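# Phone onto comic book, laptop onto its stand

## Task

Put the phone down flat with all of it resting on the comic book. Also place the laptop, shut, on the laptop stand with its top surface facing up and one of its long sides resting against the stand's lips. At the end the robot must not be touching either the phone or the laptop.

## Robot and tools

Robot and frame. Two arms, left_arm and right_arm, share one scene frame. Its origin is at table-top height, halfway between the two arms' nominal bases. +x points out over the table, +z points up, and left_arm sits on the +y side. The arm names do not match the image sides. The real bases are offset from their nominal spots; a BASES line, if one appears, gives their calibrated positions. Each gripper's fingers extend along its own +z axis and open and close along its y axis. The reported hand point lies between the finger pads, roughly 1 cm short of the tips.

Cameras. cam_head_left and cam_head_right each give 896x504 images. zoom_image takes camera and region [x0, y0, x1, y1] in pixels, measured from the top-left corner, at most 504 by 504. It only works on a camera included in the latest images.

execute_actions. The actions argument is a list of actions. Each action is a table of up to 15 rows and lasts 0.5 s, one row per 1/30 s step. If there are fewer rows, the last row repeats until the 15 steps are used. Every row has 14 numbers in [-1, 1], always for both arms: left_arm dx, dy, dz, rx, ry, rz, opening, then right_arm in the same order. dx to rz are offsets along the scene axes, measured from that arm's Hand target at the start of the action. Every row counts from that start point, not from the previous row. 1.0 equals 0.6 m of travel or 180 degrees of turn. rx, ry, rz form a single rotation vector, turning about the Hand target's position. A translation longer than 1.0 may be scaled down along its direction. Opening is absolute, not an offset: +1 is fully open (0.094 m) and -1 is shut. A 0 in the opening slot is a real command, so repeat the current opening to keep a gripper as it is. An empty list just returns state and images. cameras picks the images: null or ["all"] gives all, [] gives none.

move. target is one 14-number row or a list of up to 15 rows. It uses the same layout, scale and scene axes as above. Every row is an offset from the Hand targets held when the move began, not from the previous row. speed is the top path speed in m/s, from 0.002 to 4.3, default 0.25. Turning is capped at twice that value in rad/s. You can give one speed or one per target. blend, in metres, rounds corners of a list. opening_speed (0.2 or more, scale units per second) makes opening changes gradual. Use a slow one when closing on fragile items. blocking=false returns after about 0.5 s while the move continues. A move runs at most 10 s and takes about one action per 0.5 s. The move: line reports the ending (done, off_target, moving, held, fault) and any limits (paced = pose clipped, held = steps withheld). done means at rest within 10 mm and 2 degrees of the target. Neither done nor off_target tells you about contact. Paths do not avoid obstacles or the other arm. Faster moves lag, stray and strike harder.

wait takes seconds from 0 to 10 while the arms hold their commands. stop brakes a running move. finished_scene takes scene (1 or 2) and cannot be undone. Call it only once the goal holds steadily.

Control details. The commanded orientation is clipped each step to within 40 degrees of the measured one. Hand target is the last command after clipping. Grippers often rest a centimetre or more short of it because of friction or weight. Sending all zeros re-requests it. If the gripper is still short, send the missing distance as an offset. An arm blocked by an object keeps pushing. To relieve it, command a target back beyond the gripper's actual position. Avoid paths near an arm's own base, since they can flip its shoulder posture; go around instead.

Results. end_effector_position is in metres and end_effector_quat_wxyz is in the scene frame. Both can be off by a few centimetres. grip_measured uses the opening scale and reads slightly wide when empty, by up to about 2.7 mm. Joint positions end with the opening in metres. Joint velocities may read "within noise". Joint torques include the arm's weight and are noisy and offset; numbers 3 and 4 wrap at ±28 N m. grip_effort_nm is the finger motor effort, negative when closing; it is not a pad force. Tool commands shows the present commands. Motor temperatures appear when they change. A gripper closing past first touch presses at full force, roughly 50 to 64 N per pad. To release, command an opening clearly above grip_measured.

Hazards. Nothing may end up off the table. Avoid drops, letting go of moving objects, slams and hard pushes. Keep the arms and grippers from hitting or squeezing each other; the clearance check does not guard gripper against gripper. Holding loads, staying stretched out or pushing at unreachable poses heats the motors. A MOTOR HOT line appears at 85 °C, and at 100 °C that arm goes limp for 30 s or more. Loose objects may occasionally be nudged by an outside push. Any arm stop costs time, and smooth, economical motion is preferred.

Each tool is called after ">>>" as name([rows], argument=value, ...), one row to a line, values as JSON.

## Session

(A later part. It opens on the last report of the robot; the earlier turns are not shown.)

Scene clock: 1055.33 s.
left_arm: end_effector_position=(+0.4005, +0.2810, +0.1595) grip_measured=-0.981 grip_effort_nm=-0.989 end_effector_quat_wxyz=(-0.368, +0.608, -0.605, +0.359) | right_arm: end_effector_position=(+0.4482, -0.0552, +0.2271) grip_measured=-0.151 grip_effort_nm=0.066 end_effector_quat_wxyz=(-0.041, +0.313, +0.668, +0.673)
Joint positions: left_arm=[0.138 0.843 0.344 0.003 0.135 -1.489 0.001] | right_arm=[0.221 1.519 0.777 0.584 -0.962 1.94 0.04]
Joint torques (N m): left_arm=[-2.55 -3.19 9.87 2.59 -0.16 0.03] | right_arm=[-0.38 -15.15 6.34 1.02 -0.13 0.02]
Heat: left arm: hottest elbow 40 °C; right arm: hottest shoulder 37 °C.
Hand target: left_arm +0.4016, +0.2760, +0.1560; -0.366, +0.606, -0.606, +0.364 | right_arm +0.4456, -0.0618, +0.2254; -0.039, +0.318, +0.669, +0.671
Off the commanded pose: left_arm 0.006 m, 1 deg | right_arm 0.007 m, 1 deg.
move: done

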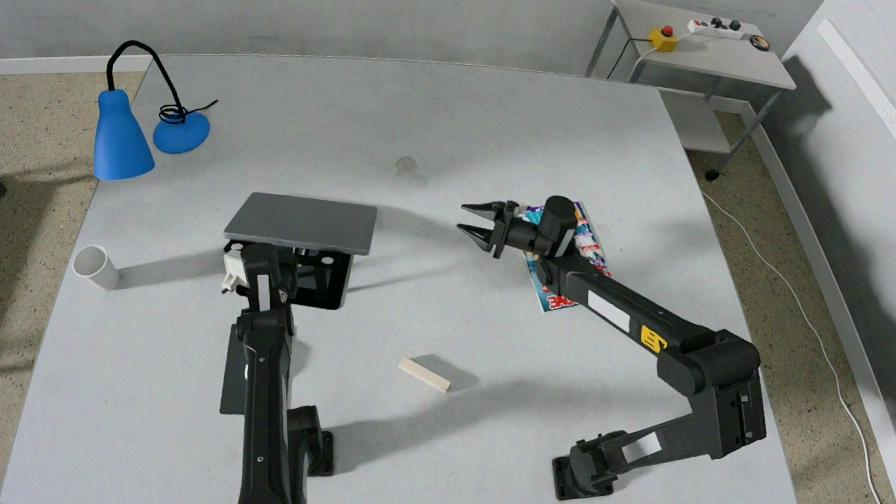

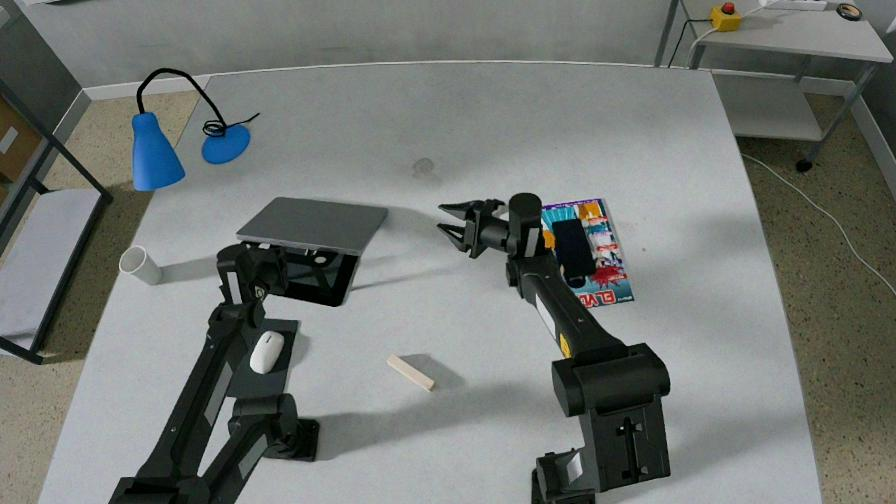

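>>> move(target=[0.05,0.0,-0.045,0,0,0,-1,0,0,0,0,0,0,-0.15], speed=0.05)

>>> zoom_image(camera="cam_head_left", region=[190, 180, 390, 310])

>>> zoom_image(camera="cam_head_right", region=[190, 180, 390, 310])

Scene clock: 1060.33 s.
left_arm: end_effector_position=(+0.4294, +0.2810, +0.1432) grip_measured=-0.981 grip_effort_nm=-0.974 end_effector_quat_wxyz=(-0.382, +0.599, -0.597, +0.372) | right_arm: end_effector_position=(+0.4482, -0.0552, +0.2271) grip_measured=-0.151 grip_effort_nm=0.066 end_effector_quat_wxyz=(-0.041, +0.313, +0.668, +0.673)
Joint positions: left_arm=[0.12 1.021 0.344 0.226 0.121 -1.502 0.001] | right_arm=[0.221 1.519 0.777 0.584 -0.962 1.94 0.04]
Joint torques (N m): left_arm=[-3.37 -2.96 10.35 1.61 -0.2 0.05] | right_arm=[-0.38 -15.27 6.35 1.05 -0.13 0.03]
Heat: left arm: hottest elbow 40 °C; right arm: hottest shoulder 37 °C.
Hand target: left_arm +0.4315, +0.2760, +0.1289; -0.366, +0.606, -0.606, +0.364 | right_arm +0.4456, -0.0618, +0.2254; -0.039, +0.318, +0.669, +0.671
Off the commanded pose: left_arm 0.015 m, 2 deg | right_arm 0.007 m, 1 deg.
move: off_target (left_arm)

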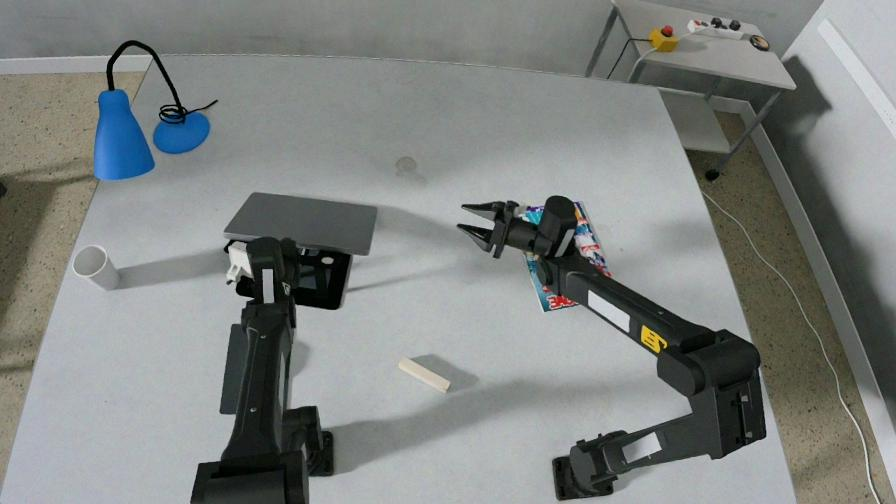

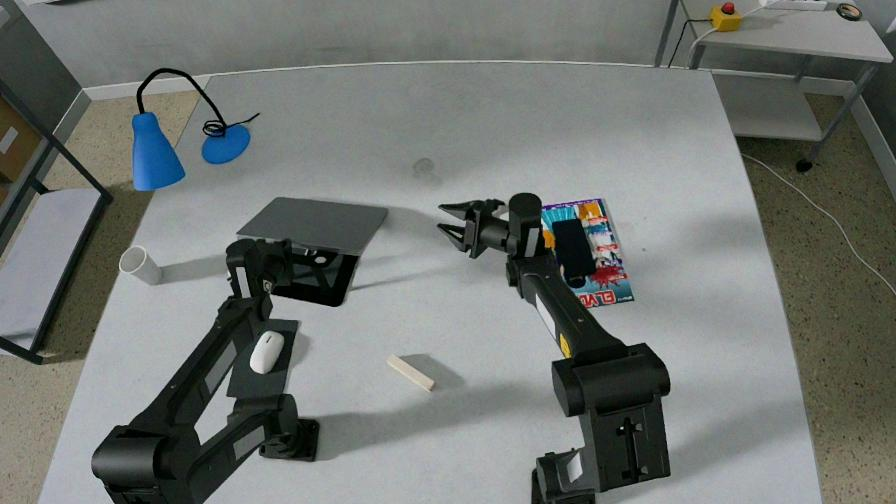

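Scaled by 2.520.

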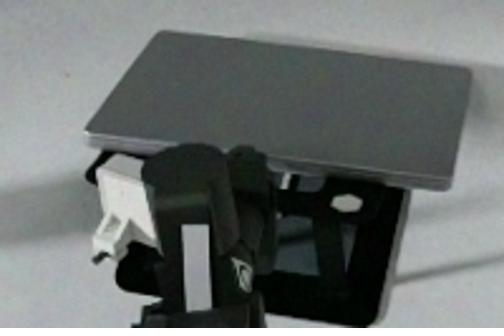

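Scaled by 2.520.

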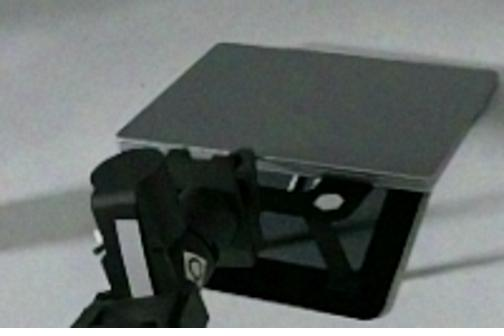

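>>> move(target=[0.03,0.0,-0.01,0,0,0,-1,0,0,0,0,0,0,-0.15], speed=0.05)

>>> zoom_image(camera="cam_head_left", region=[190, 180, 390, 310])

>>> zoom_image(camera="cam_head_right", region=[190, 180, 390, 310])

Scene clock: 1068.63 s.
left_arm: end_effector_position=(+0.4451, +0.2809, +0.1416) grip_measured=-0.982 grip_effort_nm=-0.960 end_effector_quat_wxyz=(-0.386, +0.597, -0.595, +0.375) | right_arm: end_effector_position=(+0.4482, -0.0552, +0.2271) grip_measured=-0.151 grip_effort_nm=0.061 end_effector_quat_wxyz=(-0.041, +0.313, +0.668, +0.673)
Joint positions: left_arm=[0.11 1.091 0.368 0.285 0.111 -1.507 0.001] | right_arm=[0.221 1.519 0.777 0.584 -0.962 1.94 0.04]
Joint torques (N m): left_arm=[-2.26 -2.08 10.33 1.33 -0.15 0.06] | right_arm=[-0.38 -15.21 6.35 1.03 -0.12 0.03]
Heat: left arm: hottest elbow 40 °C; right arm: hottest shoulder 37 °C.
Hand target: left_arm +0.4495, +0.2759, +0.1229; -0.366, +0.606, -0.606, +0.364 | right_arm +0.4456, -0.0618, +0.2254; -0.039, +0.318, +0.669, +0.671
Off the commanded pose: left_arm 0.020 m, 3 deg | right_arm 0.007 m, 1 deg.
move: off_target (left_arm)

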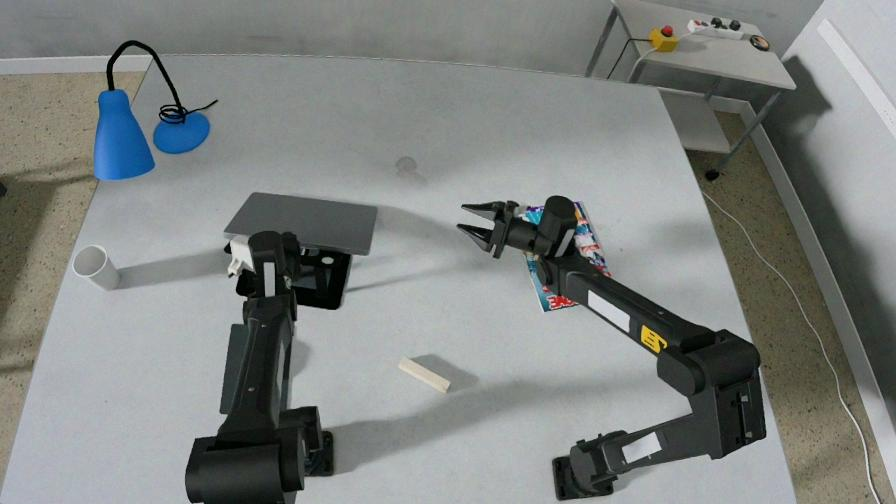

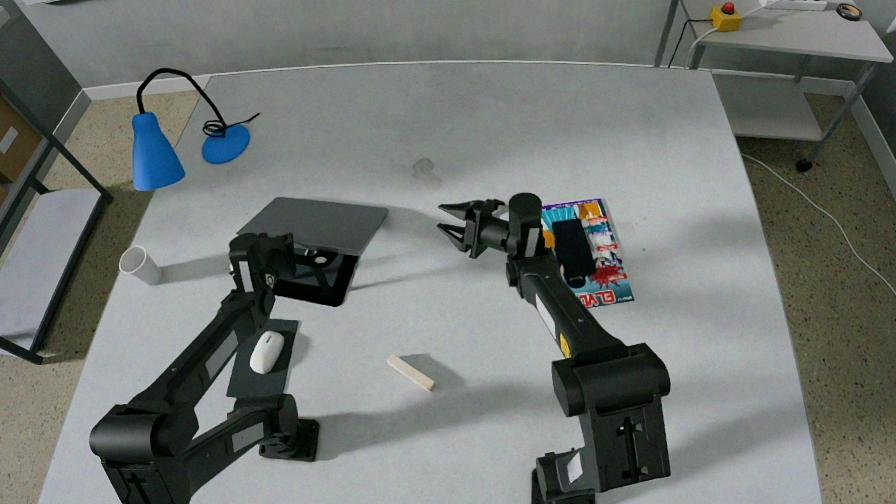

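Scaled by 2.520.

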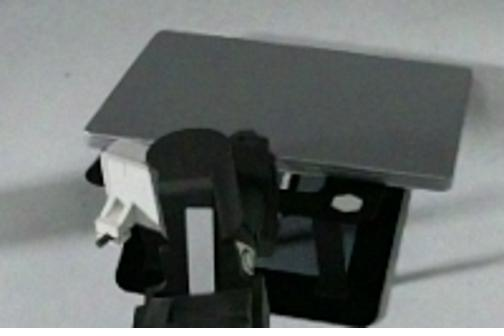

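Scaled by 2.520.

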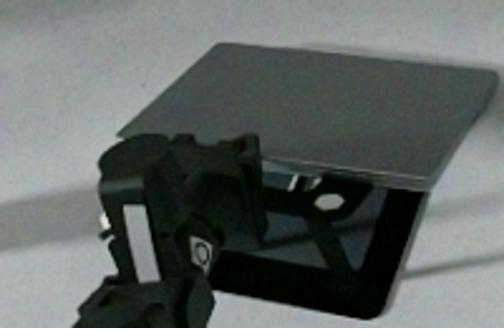

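>>> move(target=[0.03,0.0,0.0,0,0,0,-1,0,0,0,0,0,0,-0.15], speed=0.05)

>>> zoom_image(camera="cam_head_left", region=[190, 180, 390, 310])

>>> zoom_image(camera="cam_head_right", region=[190, 180, 390, 310])

Scene clock: 1071.90 s.
left_arm: end_effector_position=(+0.4539, +0.2798, +0.1407) grip_measured=-0.982 grip_effort_nm=-0.960 end_effector_quat_wxyz=(-0.385, +0.596, -0.596, +0.376) | right_arm: end_effector_position=(+0.4482, -0.0552, +0.2271) grip_measured=-0.151 grip_effort_nm=0.066 end_effector_quat_wxyz=(-0.041, +0.313, +0.668, +0.673)
Joint positions: left_arm=[0.104 1.125 0.387 0.3 0.11 -1.507 0.001] | right_arm=[0.221 1.519 0.777 0.584 -0.962 1.94 0.04]
Joint torques (N m): left_arm=[-2.26 -1.14 12.34 1.44 -0.34 0.02] | right_arm=[-0.38 -15.27 6.37 1.01 -0.13 0.03]
Heat: left arm: hottest elbow 40 °C; right arm: hottest shoulder 37 °C.
Hand target: left_arm +0.4675, +0.2760, +0.1230; -0.366, +0.606, -0.606, +0.364 | right_arm +0.4456, -0.0618, +0.2254; -0.039, +0.318, +0.669, +0.671
Off the commanded pose: left_arm 0.023 m, 3 deg | right_arm 0.007 m, 1 deg.
move: off_target (left_arm)

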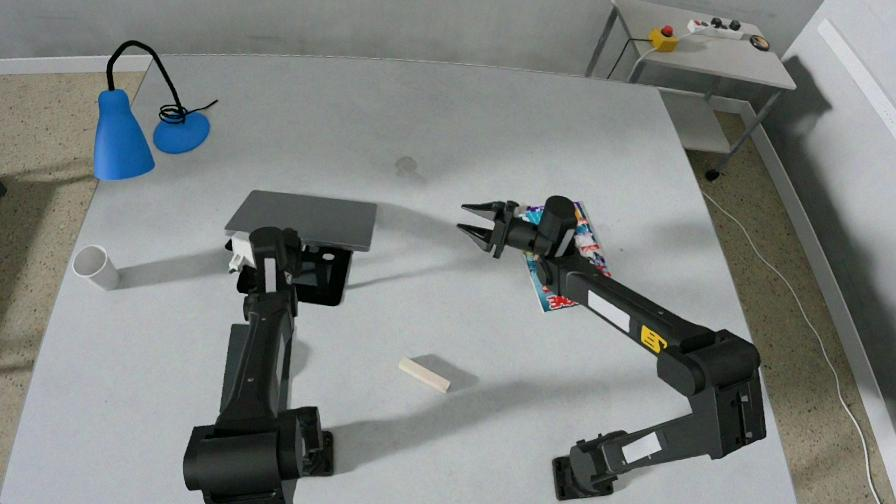

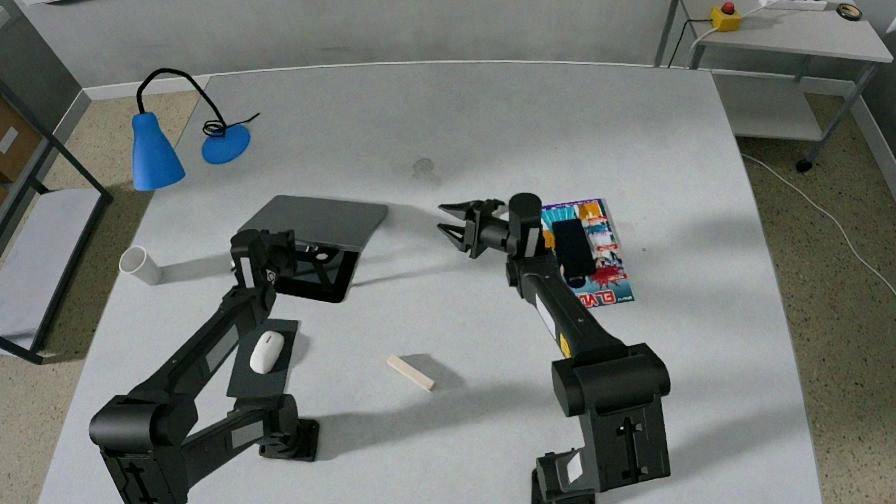

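Scaled by 2.520.

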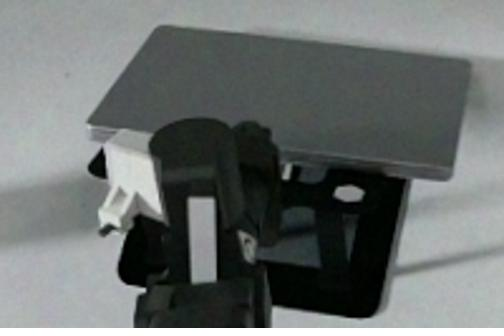

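Scaled by 2.520.

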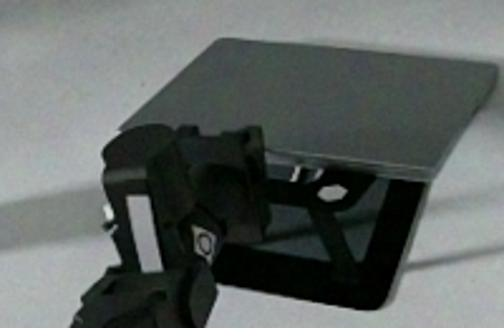

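>>> move([
  [-0.06,0,0.03,0,0,0,-1,0,0,0,0,0,0,-0.15],
  [-0.2,0.0,0.25,0,0,0,-1,-0.05,-0.1,0.05,0,0,0,-0.15],
], speed=0.12)

>>> zoom_image(camera="cam_head_left", region=[190, 170, 390, 310])

>>> zoom_image(camera="cam_head_right", region=[210, 170, 410, 310])

>>> zoom_image(camera="cam_head_right", region=[490, 170, 690, 330])

Scene clock: 1081.53 s.
left_arm: end_effector_position=(+0.3389, +0.2698, +0.2268) grip_measured=-0.982 grip_effort_nm=-0.965 end_effector_quat_wxyz=(-0.336, +0.620, -0.618, +0.349) | right_arm: end_effector_position=(+0.4195, -0.1158, +0.2565) grip_measured=-0.151 grip_effort_nm=0.066 end_effector_quat_wxyz=(-0.042, +0.314, +0.669, +0.672)
Joint positions: left_arm=[0.153 0.496 0.463 -0.536 0.168 -1.484 0.001] | right_arm=[0.085 1.356 0.718 0.434 -1.096 1.891 0.04]
Joint torques (N m): left_arm=[-0.21 -2.37 19.04 1.22 0.13 0.11] | right_arm=[-0.38 -13.27 6.8 0.95 -0.17 -0.03]
Heat: left arm: hottest elbow 41 °C; right arm: hottest elbow 37 °C.
Hand target: left_arm +0.3475, +0.2760, +0.2731; -0.366, +0.606, -0.606, +0.364 | right_arm +0.4156, -0.1218, +0.2554; -0.039, +0.318, +0.669, +0.671
Off the commanded pose: left_arm 0.047 m, 4 deg | right_arm 0.007 m, 1 deg.
move: off_target (left_arm)

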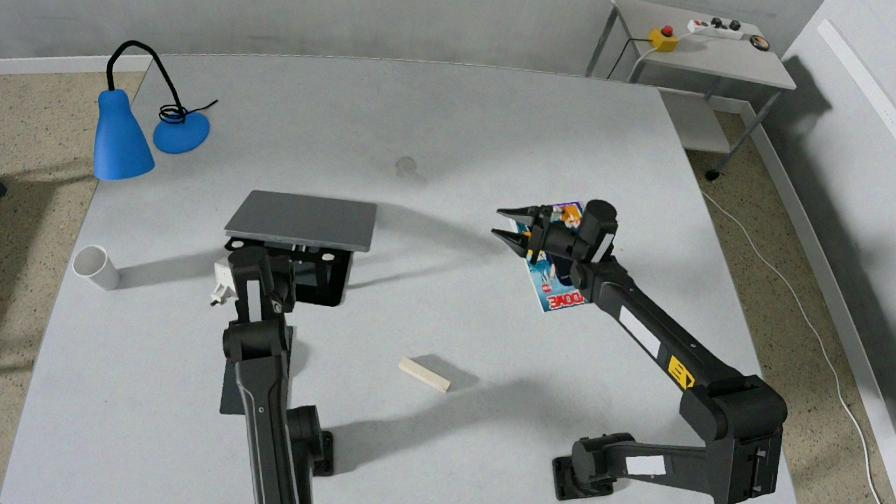

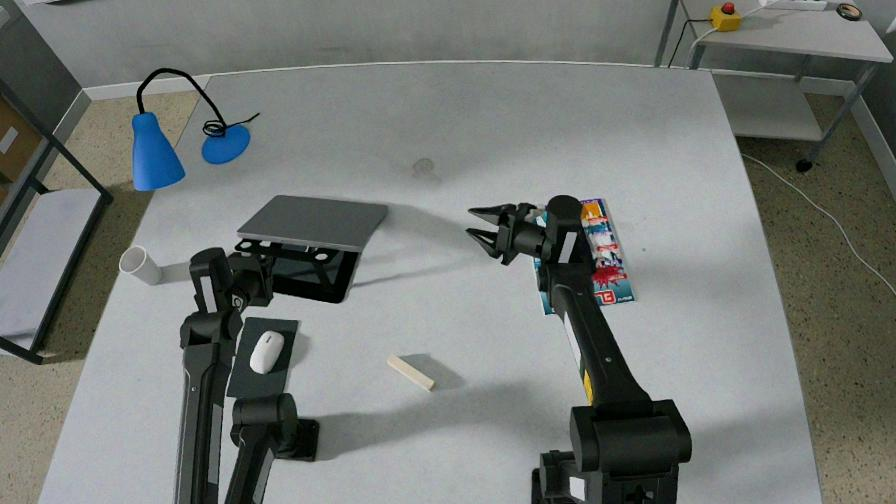

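Scaled by 2.520.

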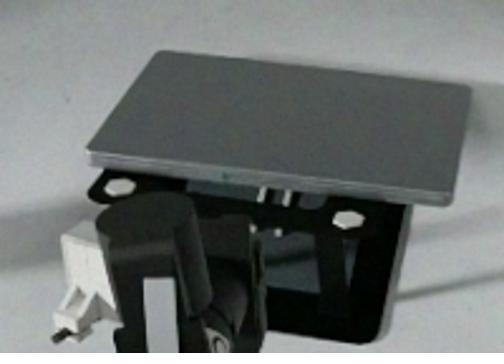

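Scaled by 2.520.

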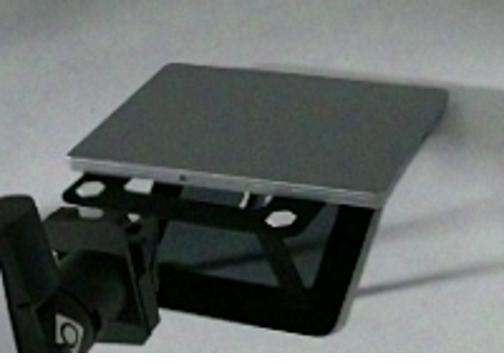

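Scaled by 2.520.

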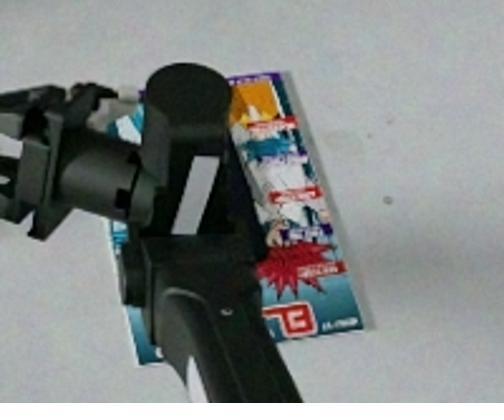

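>>> move(target=[-0.1,0.0,0.05,0,0,0,-1,-0.2,-0.1,0.1,0,0,0,-0.15], speed=0.2)

>>> zoom_image(camera="cam_head_left", region=[200, 170, 400, 310])

>>> zoom_image(camera="cam_head_right", region=[490, 170, 690, 330])

Scene clock: 1087.33 s.
left_arm: end_effector_position=(+0.2871, +0.2717, +0.2562) grip_measured=-0.982 grip_effort_nm=-0.960 end_effector_quat_wxyz=(-0.333, +0.622, -0.617, +0.350) | right_arm: end_effector_position=(+0.2948, -0.1778, +0.3129) grip_measured=-0.151 grip_effort_nm=0.061 end_effector_quat_wxyz=(-0.045, +0.317, +0.669, +0.671)
Joint positions: left_arm=[0.257 0.302 0.515 -0.798 0.259 -1.433 0.001] | right_arm=[-0.109 0.86 0.575 -0.061 -1.283 1.747 0.04]
Joint torques (N m): left_arm=[-0.5 -0.03 19.07 1.24 0.11 0.21] | right_arm=[-0.44 -5.42 9.43 0.9 -0.26 0.02]
Heat: left arm: hottest elbow 41 °C; right arm: hottest shoulder 37 °C.
Hand target: left_arm +0.2876, +0.2760, +0.3030; -0.366, +0.606, -0.606, +0.364 | right_arm +0.2956, -0.1818, +0.3155; -0.039, +0.318, +0.669, +0.671
Off the commanded pose: left_arm 0.047 m, 5 deg | right_arm 0.005 m, 1 deg.
move: off_target (left_arm)

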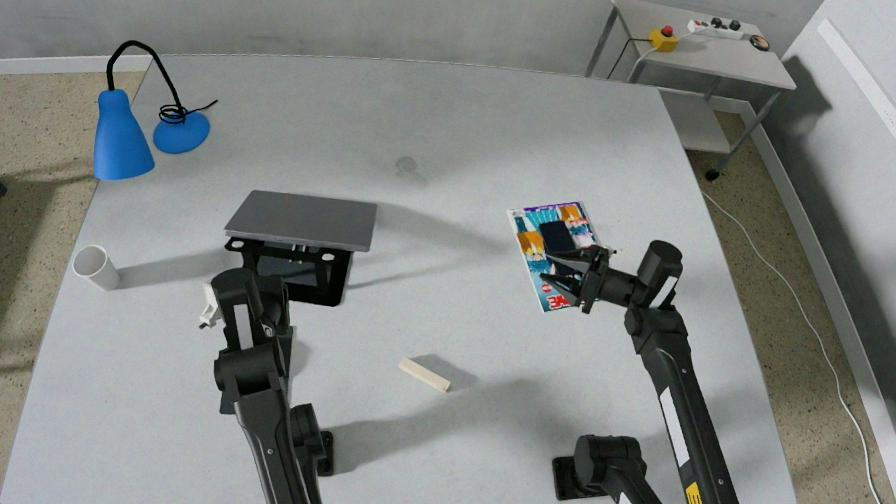

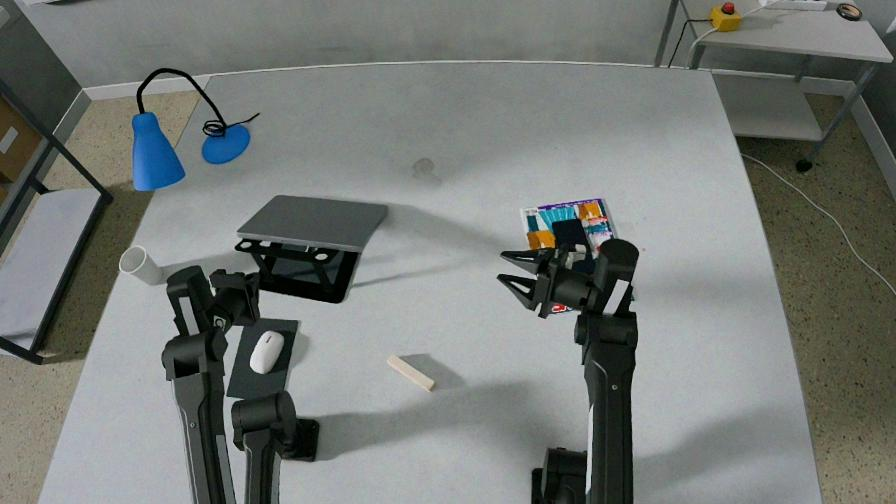

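Scaled by 2.520.

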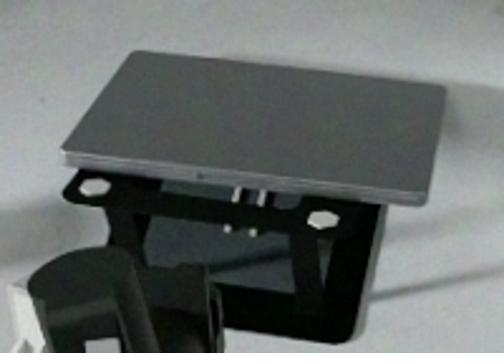

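Scaled by 2.520.

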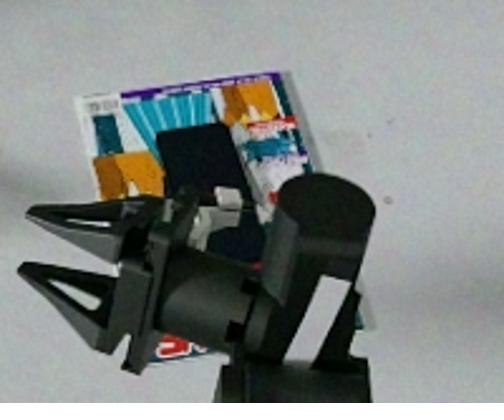

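>>> finished_scene(scene=1)

The scene is finished: the task was done.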